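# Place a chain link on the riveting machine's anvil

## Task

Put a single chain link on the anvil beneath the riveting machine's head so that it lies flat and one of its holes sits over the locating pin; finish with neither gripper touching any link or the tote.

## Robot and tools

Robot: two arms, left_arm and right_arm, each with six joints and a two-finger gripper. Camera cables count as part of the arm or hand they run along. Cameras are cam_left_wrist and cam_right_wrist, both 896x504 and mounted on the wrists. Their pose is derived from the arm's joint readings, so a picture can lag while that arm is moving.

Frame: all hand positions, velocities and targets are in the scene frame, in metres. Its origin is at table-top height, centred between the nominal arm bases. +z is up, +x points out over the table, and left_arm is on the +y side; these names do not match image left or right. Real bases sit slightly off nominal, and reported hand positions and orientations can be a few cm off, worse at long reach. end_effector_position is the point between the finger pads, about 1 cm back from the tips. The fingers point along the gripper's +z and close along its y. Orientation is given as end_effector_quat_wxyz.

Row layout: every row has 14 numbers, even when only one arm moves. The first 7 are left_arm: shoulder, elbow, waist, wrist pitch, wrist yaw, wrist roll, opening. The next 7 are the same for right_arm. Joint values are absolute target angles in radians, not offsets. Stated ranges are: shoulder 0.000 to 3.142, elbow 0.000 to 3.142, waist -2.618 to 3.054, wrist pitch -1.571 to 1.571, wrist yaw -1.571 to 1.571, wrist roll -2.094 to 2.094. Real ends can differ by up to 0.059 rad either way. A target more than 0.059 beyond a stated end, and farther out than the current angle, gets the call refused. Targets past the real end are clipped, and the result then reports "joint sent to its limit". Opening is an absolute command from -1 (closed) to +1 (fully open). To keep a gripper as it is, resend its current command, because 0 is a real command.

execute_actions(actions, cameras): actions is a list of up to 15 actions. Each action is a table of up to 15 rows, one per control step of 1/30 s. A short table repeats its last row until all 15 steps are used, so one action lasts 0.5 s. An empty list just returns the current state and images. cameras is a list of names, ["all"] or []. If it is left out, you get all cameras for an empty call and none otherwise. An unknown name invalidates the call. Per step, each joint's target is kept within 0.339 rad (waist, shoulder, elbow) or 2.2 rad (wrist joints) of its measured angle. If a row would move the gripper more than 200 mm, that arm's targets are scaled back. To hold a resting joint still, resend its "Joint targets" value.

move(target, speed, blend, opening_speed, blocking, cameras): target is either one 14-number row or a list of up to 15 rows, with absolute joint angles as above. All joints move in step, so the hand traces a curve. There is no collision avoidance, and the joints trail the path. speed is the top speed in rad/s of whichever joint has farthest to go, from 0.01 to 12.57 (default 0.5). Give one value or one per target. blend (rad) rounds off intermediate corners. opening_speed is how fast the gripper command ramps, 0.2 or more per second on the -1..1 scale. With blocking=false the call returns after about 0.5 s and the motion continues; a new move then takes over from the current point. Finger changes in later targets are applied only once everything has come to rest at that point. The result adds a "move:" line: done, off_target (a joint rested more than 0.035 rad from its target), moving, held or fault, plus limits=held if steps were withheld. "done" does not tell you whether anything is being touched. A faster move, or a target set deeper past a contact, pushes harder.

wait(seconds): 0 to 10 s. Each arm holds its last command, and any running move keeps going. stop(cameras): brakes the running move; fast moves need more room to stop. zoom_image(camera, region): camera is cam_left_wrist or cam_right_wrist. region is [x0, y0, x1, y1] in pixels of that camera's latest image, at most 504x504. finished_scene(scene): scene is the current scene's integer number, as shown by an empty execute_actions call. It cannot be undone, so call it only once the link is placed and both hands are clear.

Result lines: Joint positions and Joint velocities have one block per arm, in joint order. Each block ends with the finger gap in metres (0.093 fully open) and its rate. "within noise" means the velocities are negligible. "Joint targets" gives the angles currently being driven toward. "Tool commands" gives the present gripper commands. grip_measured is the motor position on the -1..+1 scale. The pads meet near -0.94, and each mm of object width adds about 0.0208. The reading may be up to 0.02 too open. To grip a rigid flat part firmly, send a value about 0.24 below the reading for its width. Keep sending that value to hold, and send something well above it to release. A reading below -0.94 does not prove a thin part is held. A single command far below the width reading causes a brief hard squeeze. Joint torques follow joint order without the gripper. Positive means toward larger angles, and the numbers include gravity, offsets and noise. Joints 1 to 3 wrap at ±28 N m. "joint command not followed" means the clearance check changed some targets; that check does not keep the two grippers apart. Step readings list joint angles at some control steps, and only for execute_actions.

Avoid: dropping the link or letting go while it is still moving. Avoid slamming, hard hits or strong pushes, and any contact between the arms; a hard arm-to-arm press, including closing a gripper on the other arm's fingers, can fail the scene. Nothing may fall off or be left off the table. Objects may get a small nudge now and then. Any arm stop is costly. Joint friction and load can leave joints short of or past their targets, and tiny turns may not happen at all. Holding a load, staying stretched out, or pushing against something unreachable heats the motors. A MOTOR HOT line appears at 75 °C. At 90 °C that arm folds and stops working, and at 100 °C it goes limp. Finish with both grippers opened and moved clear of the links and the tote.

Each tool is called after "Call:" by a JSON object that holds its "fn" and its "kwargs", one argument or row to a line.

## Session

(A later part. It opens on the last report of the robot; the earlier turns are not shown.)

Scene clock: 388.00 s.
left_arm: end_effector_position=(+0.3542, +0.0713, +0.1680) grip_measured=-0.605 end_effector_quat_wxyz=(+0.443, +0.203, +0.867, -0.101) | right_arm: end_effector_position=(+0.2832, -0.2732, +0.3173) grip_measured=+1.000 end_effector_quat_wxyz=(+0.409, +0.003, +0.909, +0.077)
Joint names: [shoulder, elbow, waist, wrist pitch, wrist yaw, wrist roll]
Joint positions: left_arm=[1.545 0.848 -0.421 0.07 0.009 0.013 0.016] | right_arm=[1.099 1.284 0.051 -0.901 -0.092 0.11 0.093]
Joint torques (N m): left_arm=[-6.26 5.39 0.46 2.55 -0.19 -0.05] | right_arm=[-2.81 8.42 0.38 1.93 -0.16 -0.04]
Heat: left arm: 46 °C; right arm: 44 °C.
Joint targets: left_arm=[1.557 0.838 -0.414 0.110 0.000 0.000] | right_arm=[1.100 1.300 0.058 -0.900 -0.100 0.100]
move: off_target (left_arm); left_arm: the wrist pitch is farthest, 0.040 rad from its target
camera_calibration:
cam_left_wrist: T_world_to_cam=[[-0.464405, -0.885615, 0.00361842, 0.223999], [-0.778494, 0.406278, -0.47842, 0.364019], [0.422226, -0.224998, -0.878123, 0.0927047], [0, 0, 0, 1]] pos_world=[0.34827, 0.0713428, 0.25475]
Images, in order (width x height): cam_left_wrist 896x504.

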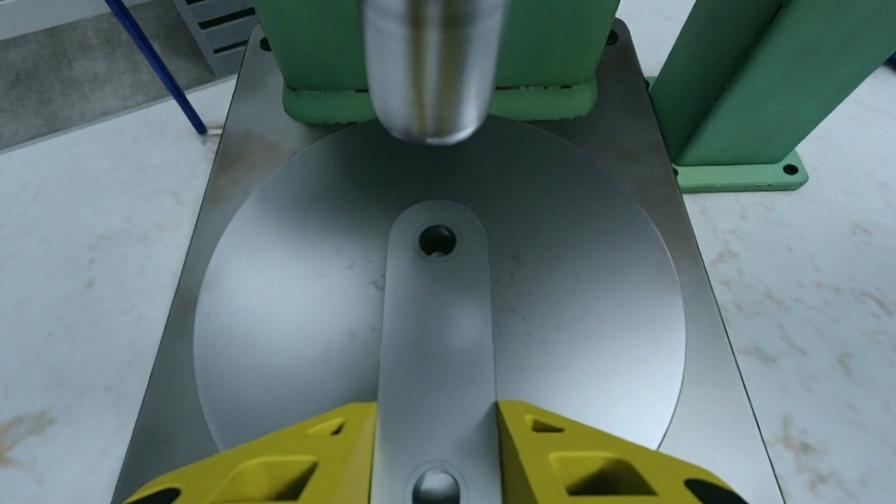

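Call:
{"fn": "move", "kwargs": {
  "target": [1.5655,0.83,-0.414,0.11,0.0,0.0,-0.85,1.1,1.3,0.058,-0.9,-0.1,0.1,1],
  "speed": 0.08
}}

Call:
{"fn": "zoom_image", "kwargs": {
  "camera": "cam_left_wrist",
  "region": [400, 200, 480, 280]
}}

Call:
{"fn": "move", "kwargs": {
  "target": [1.5705,0.82,-0.414,0.11,0.0,0.0,-0.85,1.1,1.3,0.058,-0.9,-0.1,0.1,1],
  "speed": 0.08,
  "cameras": ["cam_left_wrist"]
}}

Call:
{"fn": "zoom_image", "kwargs": {
  "camera": "cam_left_wrist",
  "region": [400, 200, 480, 280]
}}

Scene clock: 393.27 s.
left_arm: end_effector_position=(+0.3542, +0.0713, +0.1673) grip_measured=-0.606 end_effector_quat_wxyz=(+0.444, +0.203, +0.867, -0.101) | right_arm: end_effector_position=(+0.2832, -0.2732, +0.3173) grip_measured=+1.000 end_effector_quat_wxyz=(+0.409, +0.003, +0.909, +0.077)
Joint names: [shoulder, elbow, waist, wrist pitch, wrist yaw, wrist roll]
Joint positions: left_arm=[1.547 0.843 -0.421 0.078 0.009 0.013 0.016] | right_arm=[1.099 1.284 0.051 -0.901 -0.092 0.11 0.093]
Joint torques (N m): left_arm=[-5.59 5.07 0.47 2.46 -0.2 -0.04] | right_arm=[-2.8 8.39 0.38 1.92 -0.16 -0.04]
Heat: left arm: 46 °C; right arm: 44 °C.
Joint targets: left_arm=[1.565 0.830 -0.414 0.110 0.000 0.000] | right_arm=[1.100 1.300 0.058 -0.900 -0.100 0.100]
move: done
camera_calibration:
cam_left_wrist: T_world_to_cam=[[-0.464465, -0.885585, 0.00348497, 0.22405], [-0.77731, 0.405786, -0.480757, 0.363757], [0.424337, -0.226004, -0.876847, 0.0912957], [0, 0, 0, 1]] pos_world=[0.348075, 0.0714407, 0.25415]
cam_right_wrist: T_world_to_cam=[[0.048221, -0.99046, -0.129087, -0.243514], [-0.914954, 0.00804057, -0.403477, 0.427813], [0.400666, 0.137565, -0.905838, 0.287189], [0, 0, 0, 1]] pos_world=[0.288105, -0.284138, 0.401325]

Scaled by 6.300 from the camera's 896x504 image, which has a finer 1280x720 frame.

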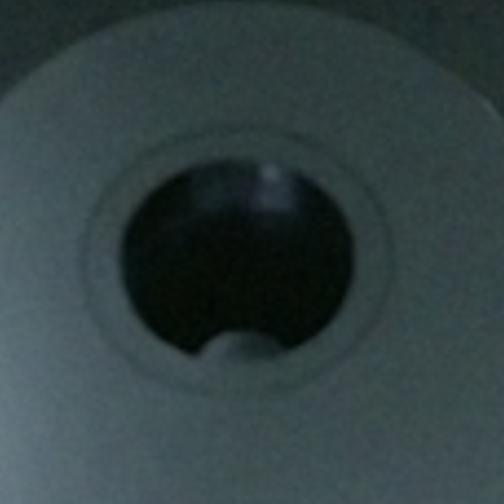

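Scene clock: 393.97 s.
left_arm: end_effector_position=(+0.3540, +0.0714, +0.1666) grip_measured=-0.606 end_effector_quat_wxyz=(+0.446, +0.203, +0.866, -0.101) | right_arm: end_effector_position=(+0.2832, -0.2732, +0.3173) grip_measured=+1.000 end_effector_quat_wxyz=(+0.409, +0.003, +0.909, +0.077)
Joint names: [shoulder, elbow, waist, wrist pitch, wrist yaw, wrist roll]
Joint positions: left_arm=[1.547 0.837 -0.421 0.088 0.009 0.013 0.016] | right_arm=[1.099 1.284 0.051 -0.901 -0.092 0.11 0.093]
Joint torques (N m): left_arm=[-5.12 4.78 0.43 2.35 -0.19 -0.05] | right_arm=[-2.78 8.39 0.39 1.93 -0.15 -0.04]
Heat: left arm: 46 °C; right arm: 44 °C.
Joint targets: left_arm=[1.570 0.820 -0.414 0.110 0.000 0.000] | right_arm=[1.100 1.300 0.058 -0.900 -0.100 0.100]
move: done
camera_calibration:
cam_left_wrist: T_world_to_cam=[[-0.464472, -0.885581, 0.00331748, 0.224043], [-0.775791, 0.405077, -0.483799, 0.363153], [0.4271, -0.227285, -0.875173, 0.0894687], [0, 0, 0, 1]] pos_world=[0.347581, 0.071638, 0.253251]
Images, in order (width x height): cam_left_wrist 896x504.

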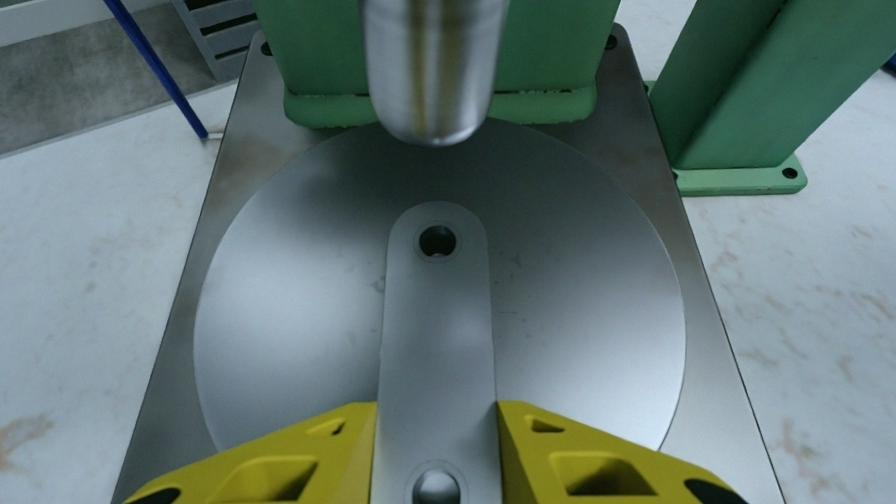

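Scaled by 6.300 from the camera's 896x504 image, which has a finer 1280x720 frame.

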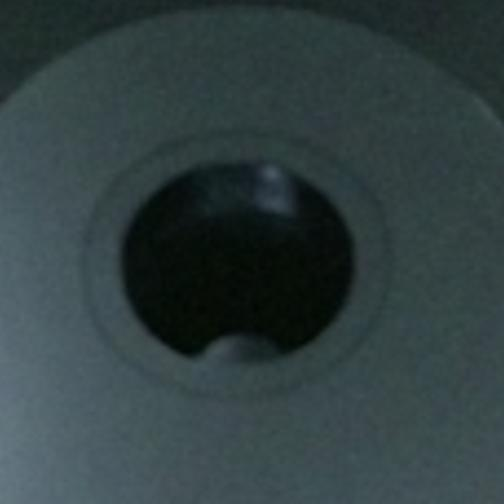

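Call:
{"fn": "move", "kwargs": {
  "target": [1.5705,0.82,-0.414,0.11,0.0,0.0,-0.3,1.1,1.3,0.058,-0.9,-0.1,0.1,1],
  "opening_speed": 0.3,
  "cameras": ["cam_left_wrist"]
}}

Call:
{"fn": "zoom_image", "kwargs": {
  "camera": "cam_left_wrist",
  "region": [340, 190, 540, 390]
}}

Scene clock: 402.23 s.
left_arm: end_effector_position=(+0.3528, +0.0727, +0.1569) grip_measured=-0.302 end_effector_quat_wxyz=(+0.436, +0.203, +0.871, -0.099) | right_arm: end_effector_position=(+0.2832, -0.2732, +0.3173) grip_measured=+1.000 end_effector_quat_wxyz=(+0.409, +0.003, +0.909, +0.077)
Joint names: [shoulder, elbow, waist, wrist pitch, wrist yaw, wrist roll]
Joint positions: left_arm=[1.563 0.829 -0.42 0.091 0.008 0.012 0.031] | right_arm=[1.099 1.284 0.051 -0.901 -0.092 0.11 0.093]
Joint torques (N m): left_arm=[-6.75 5.37 0.34 2.29 -0.18 -0.04] | right_arm=[-2.8 8.39 0.38 1.93 -0.16 -0.05]
Heat: left arm: 45 °C; right arm: 44 °C.
Joint targets: left_arm=[1.570 0.820 -0.414 0.110 0.000 0.000] | right_arm=[1.100 1.300 0.058 -0.900 -0.100 0.100]
move: done
camera_calibration:
cam_left_wrist: T_world_to_cam=[[-0.462376, -0.886673, 0.00446848, 0.223816], [-0.785946, 0.407506, -0.465004, 0.357486], [0.410485, -0.218519, -0.885297, 0.0886882], [0, 0, 0, 1]] pos_world=[0.348046, 0.0721541, 0.243748]
Images, in order (width x height): cam_left_wrist 896x504.

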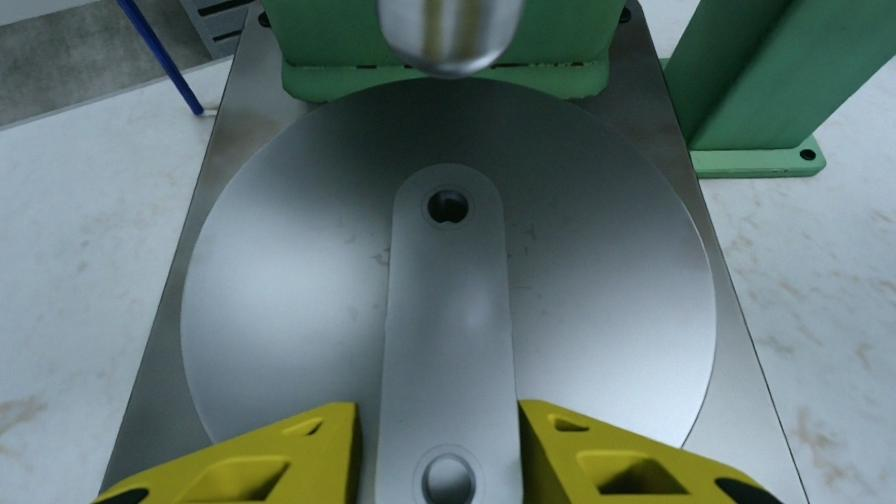

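Scaled by 2.520 from the camera's 896x504 image, which has a finer 1280x720 frame.

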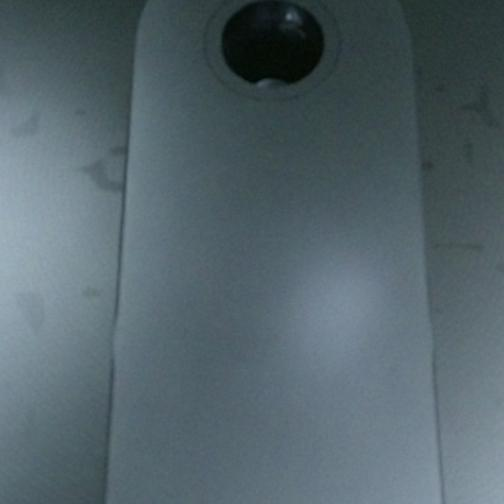

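Call:
{"fn": "move", "kwargs": {
  "target": [1.563,0.829,-0.418,0.11,0.0,0.0,0.1,1.1,1.3,0.058,-0.9,-0.1,0.1,1],
  "opening_speed": 0.5,
  "cameras": ["cam_left_wrist"]
}}

Call:
{"fn": "zoom_image", "kwargs": {
  "camera": "cam_left_wrist",
  "region": [400, 160, 500, 260]
}}

Scene clock: 413.07 s.
left_arm: end_effector_position=(+0.3530, +0.0732, +0.1569) grip_measured=+0.098 end_effector_quat_wxyz=(+0.437, +0.202, +0.871, -0.097) | right_arm: end_effector_position=(+0.2832, -0.2732, +0.3173) grip_measured=+1.000 end_effector_quat_wxyz=(+0.409, +0.003, +0.909, +0.077)
Joint names: [shoulder, elbow, waist, wrist pitch, wrist yaw, wrist roll]
Joint positions: left_arm=[1.563 0.829 -0.42 0.091 0.005 0.012 0.05] | right_arm=[1.099 1.284 0.051 -0.901 -0.092 0.11 0.093]
Joint torques (N m): left_arm=[-7.43 6.06 0.06 2.29 -0.15 -0.04] | right_arm=[-2.77 8.43 0.38 1.93 -0.16 -0.04]
Heat: left arm: 44 °C; right arm: 44 °C.
Joint targets: left_arm=[1.563 0.829 -0.418 0.110 0.000 0.000] | right_arm=[1.100 1.300 0.058 -0.900 -0.100 0.100]
move: done
camera_calibration:
cam_left_wrist: T_world_to_cam=[[-0.459743, -0.888048, 0.00263777, 0.223807], [-0.786809, 0.405951, -0.464903, 0.35791], [0.411785, -0.215811, -0.885358, 0.0880356], [0, 0, 0, 1]] pos_world=[0.348249, 0.0724568, 0.243746]
Images, in order (width x height): cam_left_wrist 896x504.

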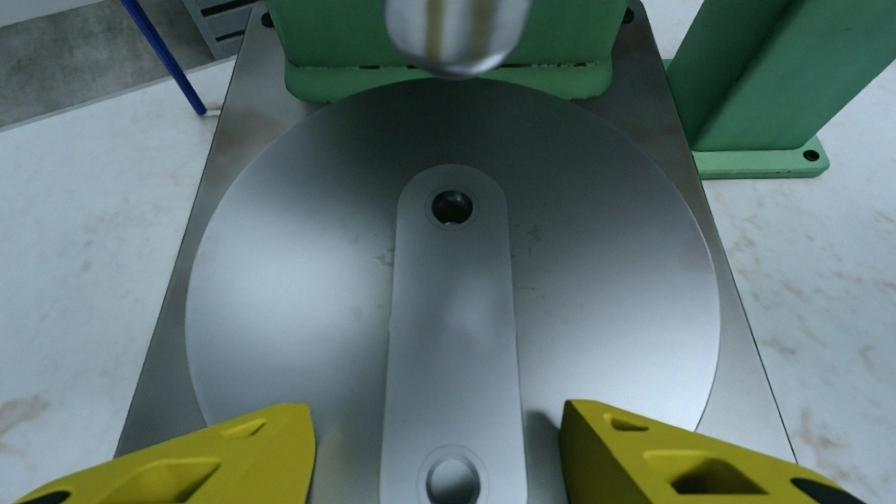

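Scaled by 5.040 from the camera's 896x504 image, which has a finer 1280x720 frame.

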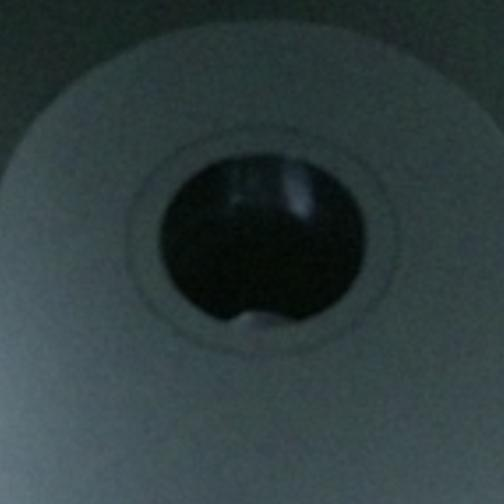

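Call:
{"fn": "move", "kwargs": {
  "target": [
    [1.49,0.87,-0.42,0.09,0.005,0.012,0.1,1.1,1.3,0.058,-0.9,-0.1,0.1,1],
    [1.14,0.77,-0.42,-0.2,0.0,0.0,0.1,1.1,1.3,0.058,-0.9,-0.1,0.1,1]
  ],
  "speed": 0.25,
  "cameras": ["cam_left_wrist"]
}}

Call:
{"fn": "zoom_image", "kwargs": {
  "camera": "cam_left_wrist",
  "region": [340, 50, 560, 270]
}}

Scene clock: 425.63 s.
left_arm: end_effector_position=(+0.2922, +0.1020, +0.2312) grip_measured=+0.098 end_effector_quat_wxyz=(+0.462, +0.198, +0.858, -0.103) | right_arm: end_effector_position=(+0.2832, -0.2732, +0.3173) grip_measured=+1.000 end_effector_quat_wxyz=(+0.409, +0.003, +0.909, +0.077)
Joint names: [shoulder, elbow, waist, wrist pitch, wrist yaw, wrist roll]
Joint positions: left_arm=[1.16 0.78 -0.42 -0.204 0.004 0.012 0.05] | right_arm=[1.099 1.284 0.051 -0.901 -0.092 0.11 0.093]
Joint torques (N m): left_arm=[-6.08 5.78 -0.08 2.19 -0.14 -0.04] | right_arm=[-2.78 8.4 0.38 1.93 -0.16 -0.04]
Heat: left arm: 44 °C; right arm: 44 °C.
Joint targets: left_arm=[1.140 0.770 -0.420 -0.200 0.000 0.000] | right_arm=[1.100 1.300 0.058 -0.900 -0.100 0.100]
move: done
camera_calibration:
cam_left_wrist: T_world_to_cam=[[-0.459386, -0.888237, 0.000558228, 0.221655], [-0.760745, 0.393124, -0.516451, 0.338462], [0.458511, -0.237675, -0.856317, 0.166974], [0, 0, 0, 1]] pos_world=[0.282749, 0.10351, 0.317658]
Images, in order (width x height): cam_left_wrist 896x504.

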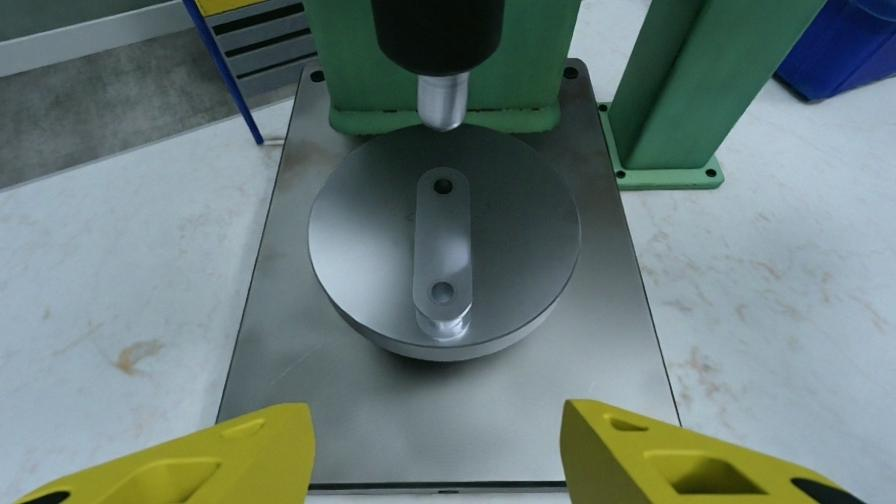

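Scaled by 2.291 from the camera's 896x504 image, which has a finer 1280x720 frame.

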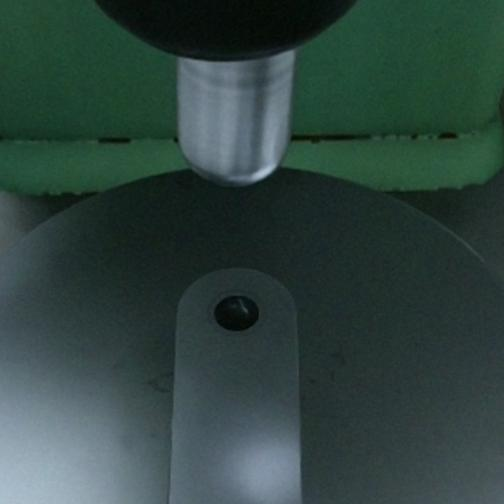

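Call:
{"fn": "zoom_image", "kwargs": {
  "camera": "cam_left_wrist",
  "region": [380, 150, 510, 370]
}}

Scaled by 2.291 from the camera's 896x504 image, which has a finer 1280x720 frame.

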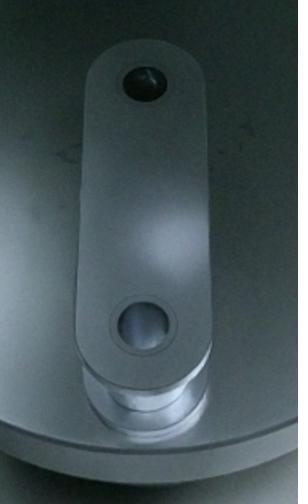

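Call:
{"fn": "move", "kwargs": {
  "target": [1.57,0.75,0.15,0.52,0.8,0.0,0.1,1.1,1.3,0.058,-0.9,-0.1,0.1,1],
  "speed": 0.5,
  "cameras": ["all"]
}}

Scene clock: 444.07 s.
left_arm: end_effector_position=(+0.3863, +0.1922, +0.2249) grip_measured=+0.098 end_effector_quat_wxyz=(+0.559, +0.180, +0.761, -0.275) | right_arm: end_effector_position=(+0.2832, -0.2732, +0.3173) grip_measured=+1.000 end_effector_quat_wxyz=(+0.409, +0.003, +0.909, +0.077)
Joint names: [shoulder, elbow, waist, wrist pitch, wrist yaw, wrist roll]
Joint positions: left_arm=[1.565 0.757 0.146 0.483 0.789 0.009 0.05] | right_arm=[1.099 1.284 0.051 -0.901 -0.092 0.11 0.093]
Joint torques (N m): left_arm=[-6.75 5.29 0.18 2.48 0.18 -0.01] | right_arm=[-2.78 8.42 0.38 1.93 -0.16 -0.04]
Heat: left arm: 44 °C; right arm: 44 °C.
Joint targets: left_arm=[1.570 0.750 0.150 0.520 0.800 0.000] | right_arm=[1.100 1.300 0.058 -0.900 -0.100 0.100]
move: off_target (left_arm); left_arm: the wrist pitch is farthest, 0.037 rad from its target
camera_calibration:
cam_left_wrist: T_world_to_cam=[[-0.604067, -0.767236, 0.215529, 0.329357], [-0.592588, 0.251604, -0.765202, 0.389551], [0.532863, -0.589953, -0.60664, 0.122717], [0, 0, 0, 1]] pos_world=[0.364405, 0.22708, 0.301545]
cam_right_wrist: T_world_to_cam=[[0.048221, -0.99046, -0.129087, -0.243514], [-0.914954, 0.00804057, -0.403477, 0.427813], [0.400666, 0.137565, -0.905838, 0.287189], [0, 0, 0, 1]] pos_world=[0.288105, -0.284138, 0.401325]

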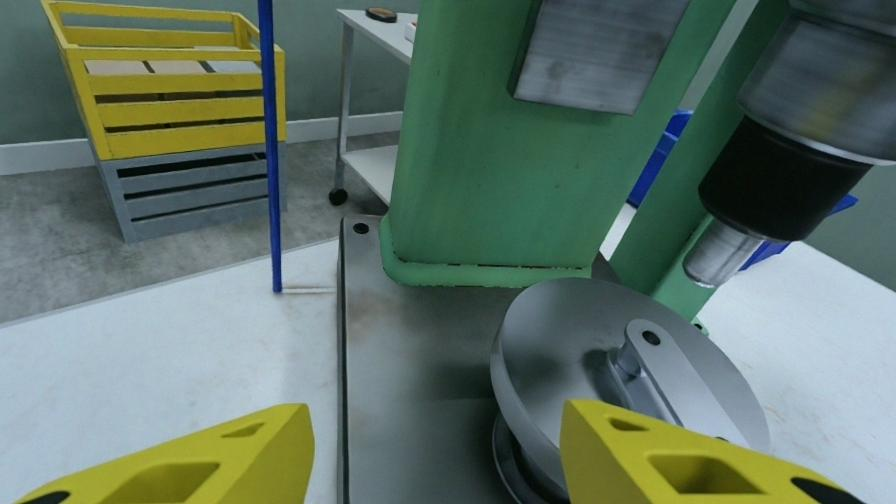

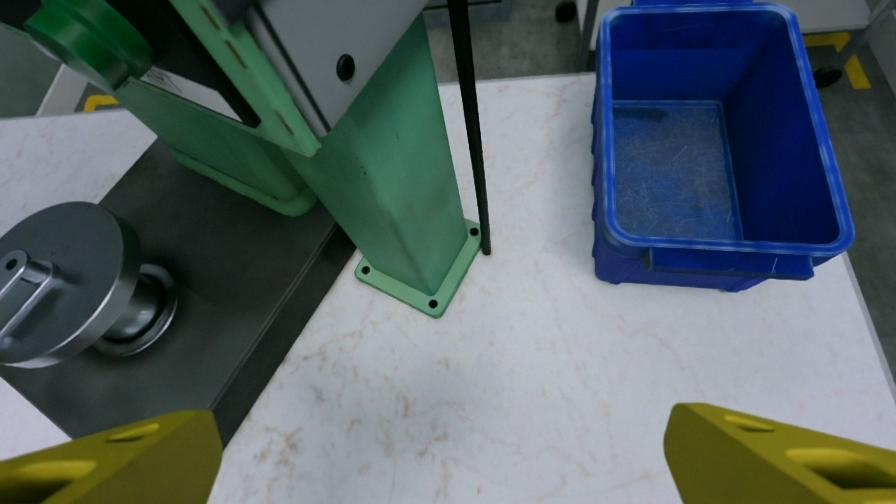

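Call:
{"fn": "zoom_image", "kwargs": {
  "camera": "cam_left_wrist",
  "region": [580, 290, 760, 460]
}}

Call:
{"fn": "zoom_image", "kwargs": {
  "camera": "cam_right_wrist",
  "region": [0, 200, 130, 370]
}}

Scaled by 2.800 from the camera's 896x504 image, which has a finer 1280x720 frame.

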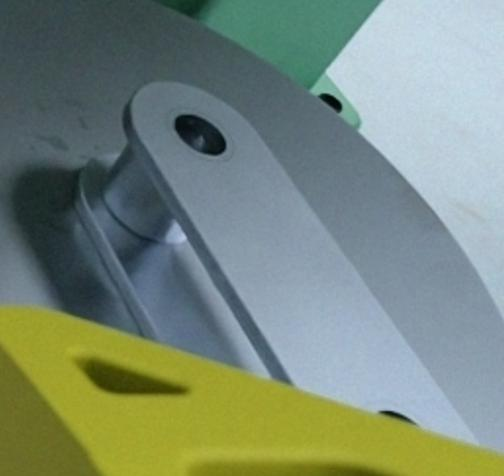

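Scaled by 2.965 from the camera's 896x504 image, which has a finer 1280x720 frame.

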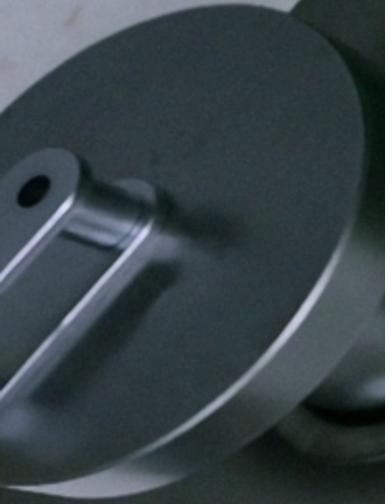

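Call:
{"fn": "move", "kwargs": {
  "target": [1.57,0.75,0.15,0.52,0.8,0.0,0.1,1.1,1.1,0.25,-0.5,-0.6,0.0,1],
  "speed": 0.4,
  "cameras": ["cam_right_wrist"]
}}

Scene clock: 471.57 s.
left_arm: end_effector_position=(+0.3863, +0.1921, +0.2251) grip_measured=+0.098 end_effector_quat_wxyz=(+0.559, +0.181, +0.761, -0.275) | right_arm: end_effector_position=(+0.2714, -0.1335, +0.3352) grip_measured=+1.000 end_effector_quat_wxyz=(+0.455, -0.247, +0.796, +0.312)
Joint names: [shoulder, elbow, waist, wrist pitch, wrist yaw, wrist roll]
Joint positions: left_arm=[1.565 0.757 0.146 0.484 0.789 0.009 0.05] | right_arm=[1.099 1.114 0.244 -0.504 -0.589 0.013 0.093]
Joint torques (N m): left_arm=[-6.74 5.29 0.21 2.48 0.16 0] | right_arm=[-3.32 6.26 0.31 2.09 -0.34 -0.06]
Heat: left arm: 44 °C; right arm: 44 °C.
Joint targets: left_arm=[1.570 0.750 0.150 0.520 0.800 0.000] | right_arm=[1.100 1.100 0.250 -0.500 -0.600 0.000]
move: off_target (left_arm); left_arm: the wrist pitch is farthest, 0.036 rad from its target
camera_calibration:
cam_right_wrist: T_world_to_cam=[[0.670623, -0.693821, -0.262446, -0.186894], [-0.660693, -0.39781, -0.636578, 0.378078], [0.337268, 0.6003, -0.725183, 0.307238], [0, 0, 0, 1]] pos_world=[0.271508, -0.163703, 0.41443]
Images, in order (width x height): cam_right_wrist 896x504.

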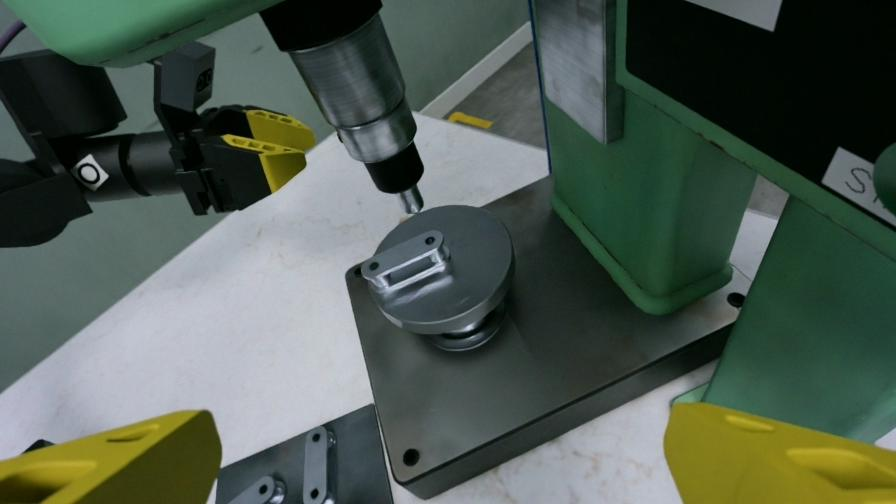

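Call:
{"fn": "zoom_image", "kwargs": {
  "camera": "cam_right_wrist",
  "region": [350, 200, 470, 310]
}}

Scaled by 4.200 from the camera's 896x504 image, which has a finer 1280x720 frame.

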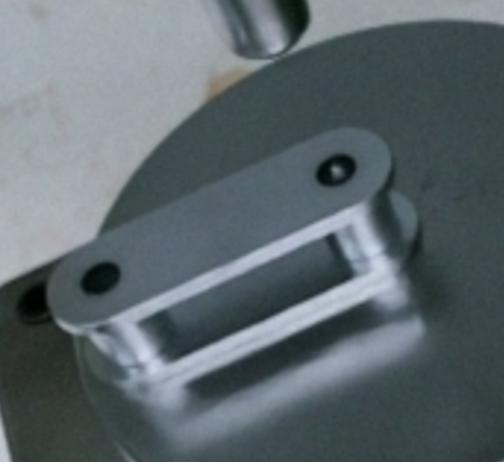

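Call:
{"fn": "move", "kwargs": {
  "target": [
    [1.15,0.67,-0.42,0.0,0.0,0.0,-0.88,1.1,1.1,0.25,-0.5,-0.6,0.0,1],
    [1.50,0.865,-0.42,0.3,0.0,0.0,-0.88,1.1,1.1,0.25,-0.5,-0.6,0.0,1]
  ],
  "speed": [0.5,0.2],
  "opening_speed": 1,
  "cameras": ["all"]
}}

Call:
{"fn": "zoom_image", "kwargs": {
  "camera": "cam_right_wrist",
  "region": [300, 150, 480, 330]
}}

Scene clock: 488.33 s.
left_arm: end_effector_position=(+0.3693, +0.0670, +0.2195) grip_measured=-0.878 end_effector_quat_wxyz=(+0.535, +0.188, +0.815, -0.121) | right_arm: end_effector_position=(+0.2714, -0.1334, +0.3353) grip_measured=+1.000 end_effector_quat_wxyz=(+0.455, -0.248, +0.796, +0.312)
Joint names: [shoulder, elbow, waist, wrist pitch, wrist yaw, wrist roll]
Joint positions: left_arm=[1.494 0.824 -0.414 0.259 0.013 0.009 0.003] | right_arm=[1.099 1.114 0.244 -0.503 -0.59 0.012 0.093]
Joint torques (N m): left_arm=[-6.45 9.48 -0.59 2.72 -0.23 -0.01] | right_arm=[-3.28 6.24 0.31 2.06 -0.35 -0.07]
Heat: left arm: 44 °C; right arm: 43 °C.
Joint targets: left_arm=[1.500 0.865 -0.420 0.300 0.000 0.000] | right_arm=[1.100 1.100 0.250 -0.500 -0.600 0.000]
move: off_target (left_arm); left_arm: the elbow is farthest, 0.041 rad from its target
camera_calibration:
cam_left_wrist: T_world_to_cam=[[-0.459881, -0.88798, -0.0000793566, 0.226313], [-0.669746, 0.346917, -0.656574, 0.405137], [0.583052, -0.301893, -0.754262, 0.0492029], [0, 0, 0, 1]] pos_world=[0.346728, 0.0752665, 0.303132]
cam_right_wrist: T_world_to_cam=[[0.67146, -0.69318, -0.262, -0.187012], [-0.659742, -0.398177, -0.637335, 0.378177], [0.337465, 0.600797, -0.72468, 0.307175], [0, 0, 0, 1]] pos_world=[0.271409, -0.163601, 0.414632]

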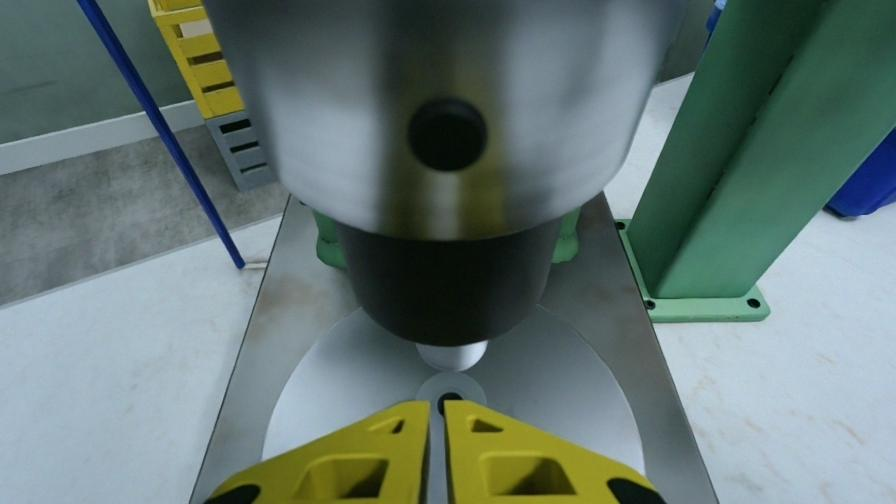

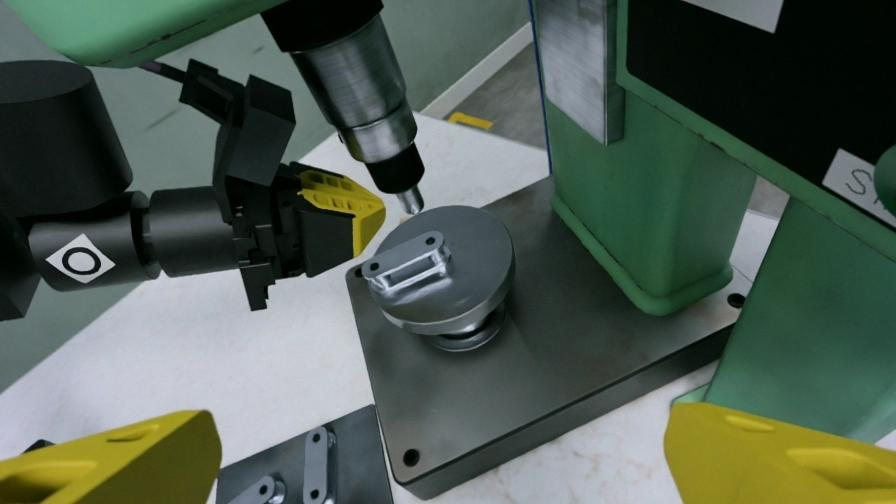

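Scaled by 2.800 from the camera's 896x504 image, which has a finer 1280x720 frame.

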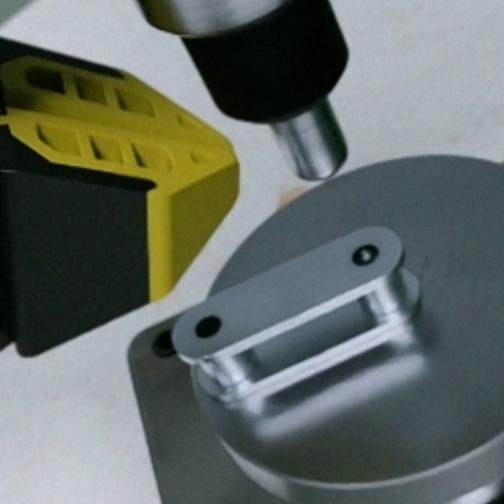

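Call:
{"fn": "move", "kwargs": {
  "target": [1.562,0.86,-0.42,0.37,0.0,0.0,-0.88,1.1,1.1,0.25,-0.5,-0.6,0.0,1],
  "speed": 0.1,
  "cameras": ["cam_left_wrist","cam_right_wrist"]
}}

Call:
{"fn": "zoom_image", "kwargs": {
  "camera": "cam_right_wrist",
  "region": [300, 150, 480, 330]
}}

Scene clock: 495.20 s.
left_arm: end_effector_position=(+0.3785, +0.0627, +0.2083) grip_measured=-0.878 end_effector_quat_wxyz=(+0.538, +0.187, +0.813, -0.122) | right_arm: end_effector_position=(+0.2714, -0.1334, +0.3354) grip_measured=+1.000 end_effector_quat_wxyz=(+0.456, -0.248, +0.796, +0.312)
Joint names: [shoulder, elbow, waist, wrist pitch, wrist yaw, wrist roll]
Joint positions: left_arm=[1.555 0.824 -0.414 0.329 0.013 0.009 0.003] | right_arm=[1.099 1.114 0.244 -0.503 -0.59 0.012 0.093]
Joint torques (N m): left_arm=[-6.89 8.98 -0.57 2.73 -0.24 -0.02] | right_arm=[-3.3 6.27 0.35 2.06 -0.35 -0.07]
Heat: left arm: 45 °C; right arm: 44 °C.
Joint targets: left_arm=[1.562 0.860 -0.420 0.370 0.000 0.000] | right_arm=[1.100 1.100 0.250 -0.500 -0.600 0.000]
move: off_target (left_arm); left_arm: the wrist pitch is farthest, 0.041 rad from its target
camera_calibration:
cam_left_wrist: T_world_to_cam=[[-0.459872, -0.887985, -0.000553138, 0.226805], [-0.664471, 0.344531, -0.663157, 0.404964], [0.589064, -0.3046, -0.74848, 0.030805], [0, 0, 0, 1]] pos_world=[0.355242, 0.0712601, 0.291737]
cam_right_wrist: T_world_to_cam=[[0.67151, -0.693181, -0.261867, -0.187055], [-0.65954, -0.398039, -0.63763, 0.378333], [0.33776, 0.600887, -0.724468, 0.307094], [0, 0, 0, 1]] pos_world=[0.271411, -0.163601, 0.414733]

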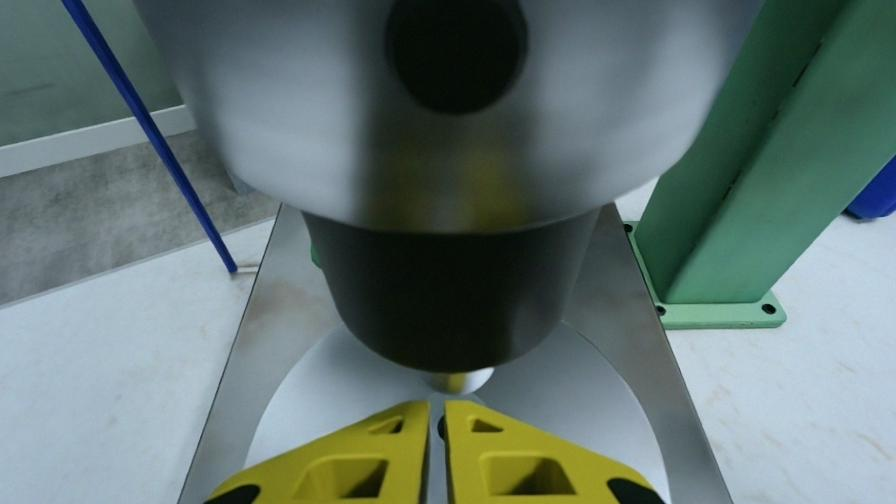

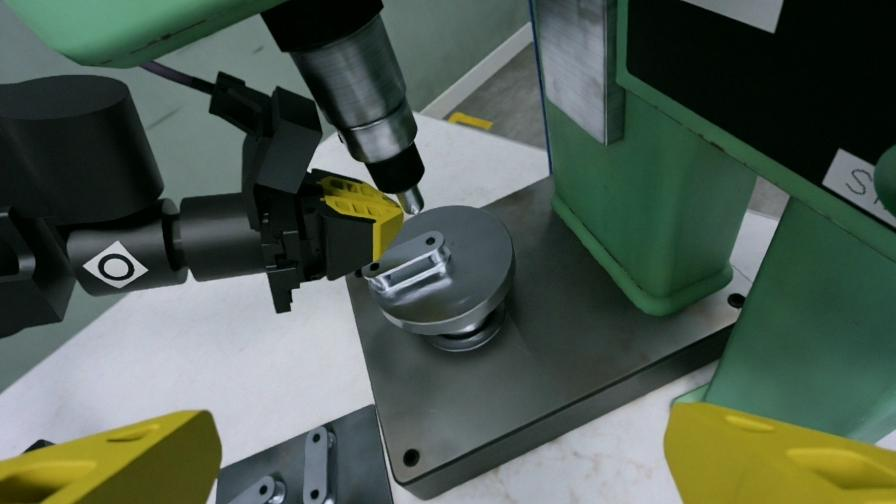

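Scaled by 2.800 from the camera's 896x504 image, which has a finer 1280x720 frame.

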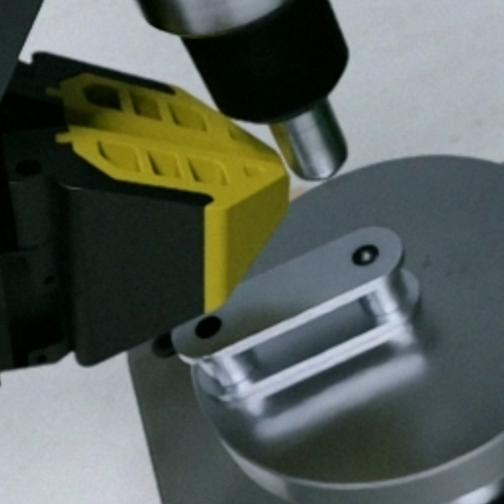

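Call:
{"fn": "zoom_image", "kwargs": {
  "camera": "cam_right_wrist",
  "region": [405, 215, 460, 270]
}}

Scaled by 9.164 from the camera's 896x504 image, which has a finer 1280x720 frame.

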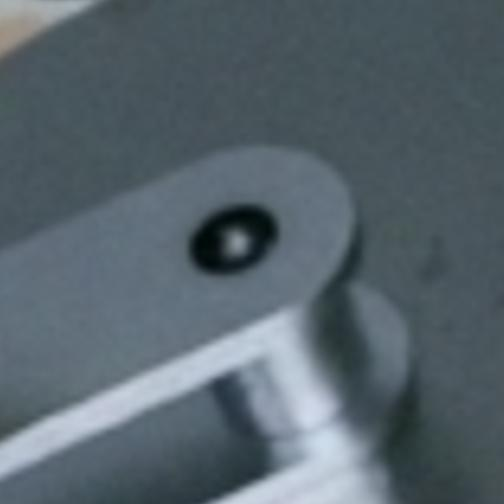

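Call:
{"fn": "move", "kwargs": {
  "target": [
    [1.235,0.71,-0.432,0.06,0.0,0.0,-0.88,1.1,1.1,0.25,-0.5,-0.6,0.0,1],
    [1.235,0.70,-0.432,0.06,0.0,0.0,-0.15,1.1,1.1,0.25,-0.5,-0.6,0.0,1]
  ],
  "speed": 0.3,
  "cameras": ["cam_left_wrist"]
}}

Call:
{"fn": "zoom_image", "kwargs": {
  "camera": "cam_right_wrist",
  "region": [300, 150, 480, 330]
}}

Scene clock: 533.30 s.
left_arm: end_effector_position=(+0.3139, +0.0883, +0.2173) grip_measured=-0.152 end_effector_quat_wxyz=(+0.499, +0.196, +0.836, -0.116) | right_arm: end_effector_position=(+0.2714, -0.1334, +0.3354) grip_measured=+1.000 end_effector_quat_wxyz=(+0.456, -0.248, +0.796, +0.312)
Joint names: [shoulder, elbow, waist, wrist pitch, wrist yaw, wrist roll]
Joint positions: left_arm=[1.257 0.708 -0.424 0.054 0.013 0.009 0.038] | right_arm=[1.099 1.114 0.244 -0.503 -0.59 0.012 0.093]
Joint torques (N m): left_arm=[-7.06 5.83 -0.79 2.27 -0.23 -0.01] | right_arm=[-3.32 6.3 0.34 2.05 -0.34 -0.07]
Heat: left arm: 47 °C; right arm: 45 °C.
Joint targets: left_arm=[1.235 0.700 -0.432 0.060 0.000 0.000] | right_arm=[1.100 1.100 0.250 -0.500 -0.600 0.000]
move: done
camera_calibration:
cam_left_wrist: T_world_to_cam=[[-0.468582, -0.883414, 0.00328937, 0.221389], [-0.713678, 0.37635, -0.590783, 0.356083], [0.520668, -0.279177, -0.806824, 0.115207], [0, 0, 0, 1]] pos_world=[0.297883, 0.0937296, 0.302591]
Images, in order (width x height): cam_left_wrist 896x504.

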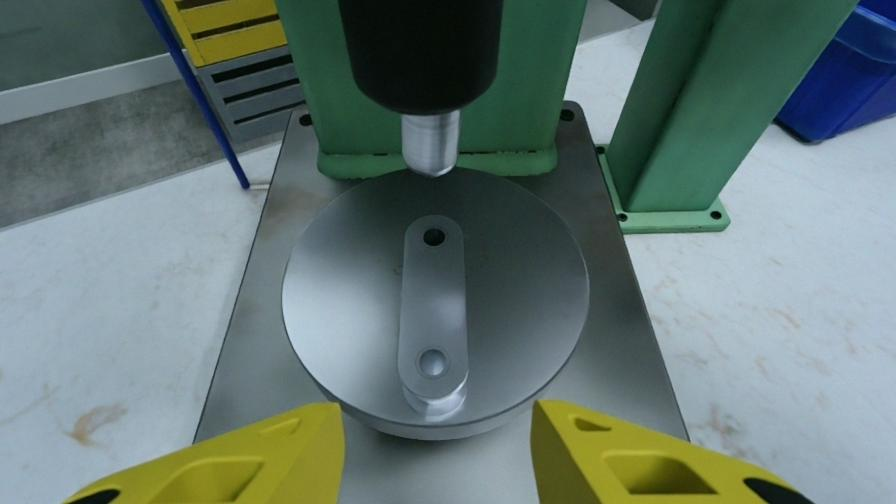

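This scene's latest camera images include none from cam_right_wrist. They are from: cam_left_wrist. cam_right_wrist's image comes with the result of a call that names it in "cameras".

Call:
{"fn": "move", "kwargs": {
  "target": [1.548,0.77,-0.432,0.325,0.0,0.0,-0.15,1.1,1.1,0.25,-0.5,-0.6,0.0,1],
  "speed": 0.15,
  "cameras": ["all"]
}}

Call:
{"fn": "zoom_image", "kwargs": {
  "camera": "cam_right_wrist",
  "region": [300, 150, 480, 330]
}}

Scene clock: 538.53 s.
left_arm: end_effector_position=(+0.3519, +0.0702, +0.1639) grip_measured=-0.152 end_effector_quat_wxyz=(+0.486, +0.198, +0.844, -0.113) | right_arm: end_effector_position=(+0.2714, -0.1334, +0.3354) grip_measured=+1.000 end_effector_quat_wxyz=(+0.456, -0.248, +0.796, +0.312)
Joint names: [shoulder, elbow, waist, wrist pitch, wrist yaw, wrist roll]
Joint positions: left_arm=[1.542 0.731 -0.424 0.284 0.013 0.009 0.038] | right_arm=[1.099 1.114 0.244 -0.503 -0.59 0.012 0.093]
Joint torques (N m): left_arm=[-6.48 8.99 -0.73 2.66 -0.23 -0.01] | right_arm=[-3.29 6.24 0.31 2.05 -0.34 -0.08]
Heat: left arm: 47 °C; right arm: 45 °C.
Joint targets: left_arm=[1.548 0.770 -0.432 0.325 0.000 0.000] | right_arm=[1.100 1.100 0.250 -0.500 -0.600 0.000]
move: off_target (left_arm); left_arm: the wrist pitch is farthest, 0.041 rad from its target
camera_calibration:
cam_left_wrist: T_world_to_cam=[[-0.468459, -0.883473, 0.00465419, 0.223064], [-0.730165, 0.384192, -0.565027, 0.359436], [0.497398, -0.26809, -0.825059, 0.057725], [0, 0, 0, 1]] pos_world=[0.338232, 0.0744542, 0.249679]
cam_right_wrist: T_world_to_cam=[[0.67151, -0.693181, -0.261867, -0.187055], [-0.65954, -0.398039, -0.63763, 0.378333], [0.33776, 0.600887, -0.724468, 0.307094], [0, 0, 0, 1]] pos_world=[0.271411, -0.163601, 0.414733]

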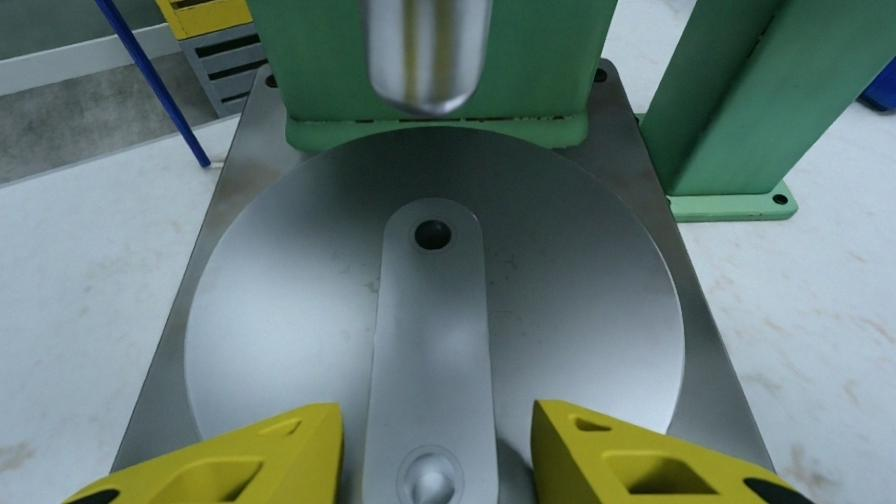

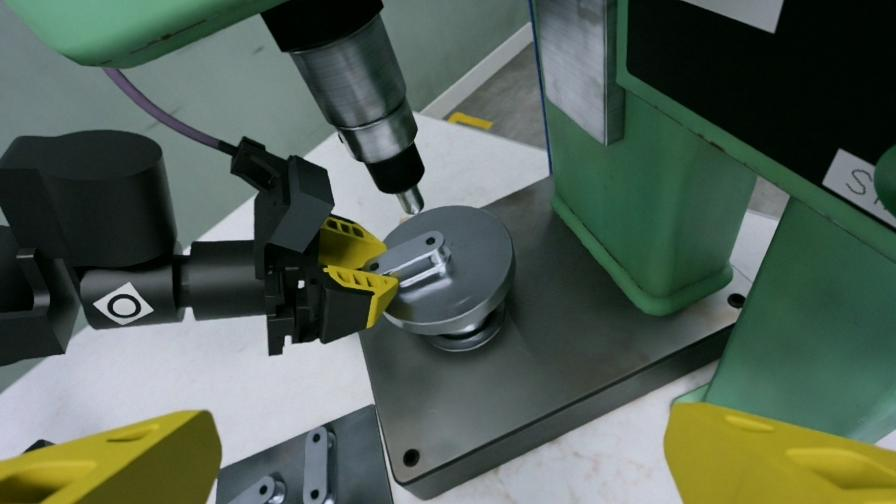

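Scaled by 2.800 from the camera's 896x504 image, which has a finer 1280x720 frame.

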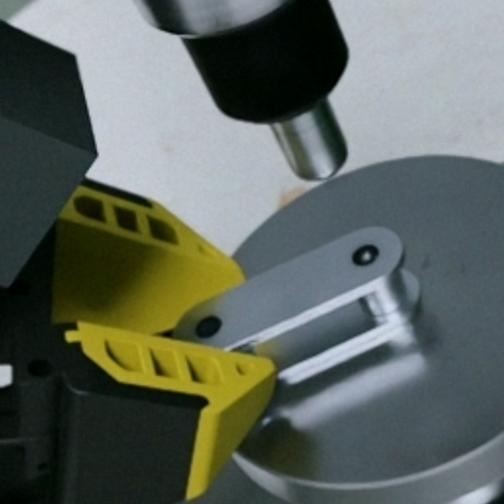

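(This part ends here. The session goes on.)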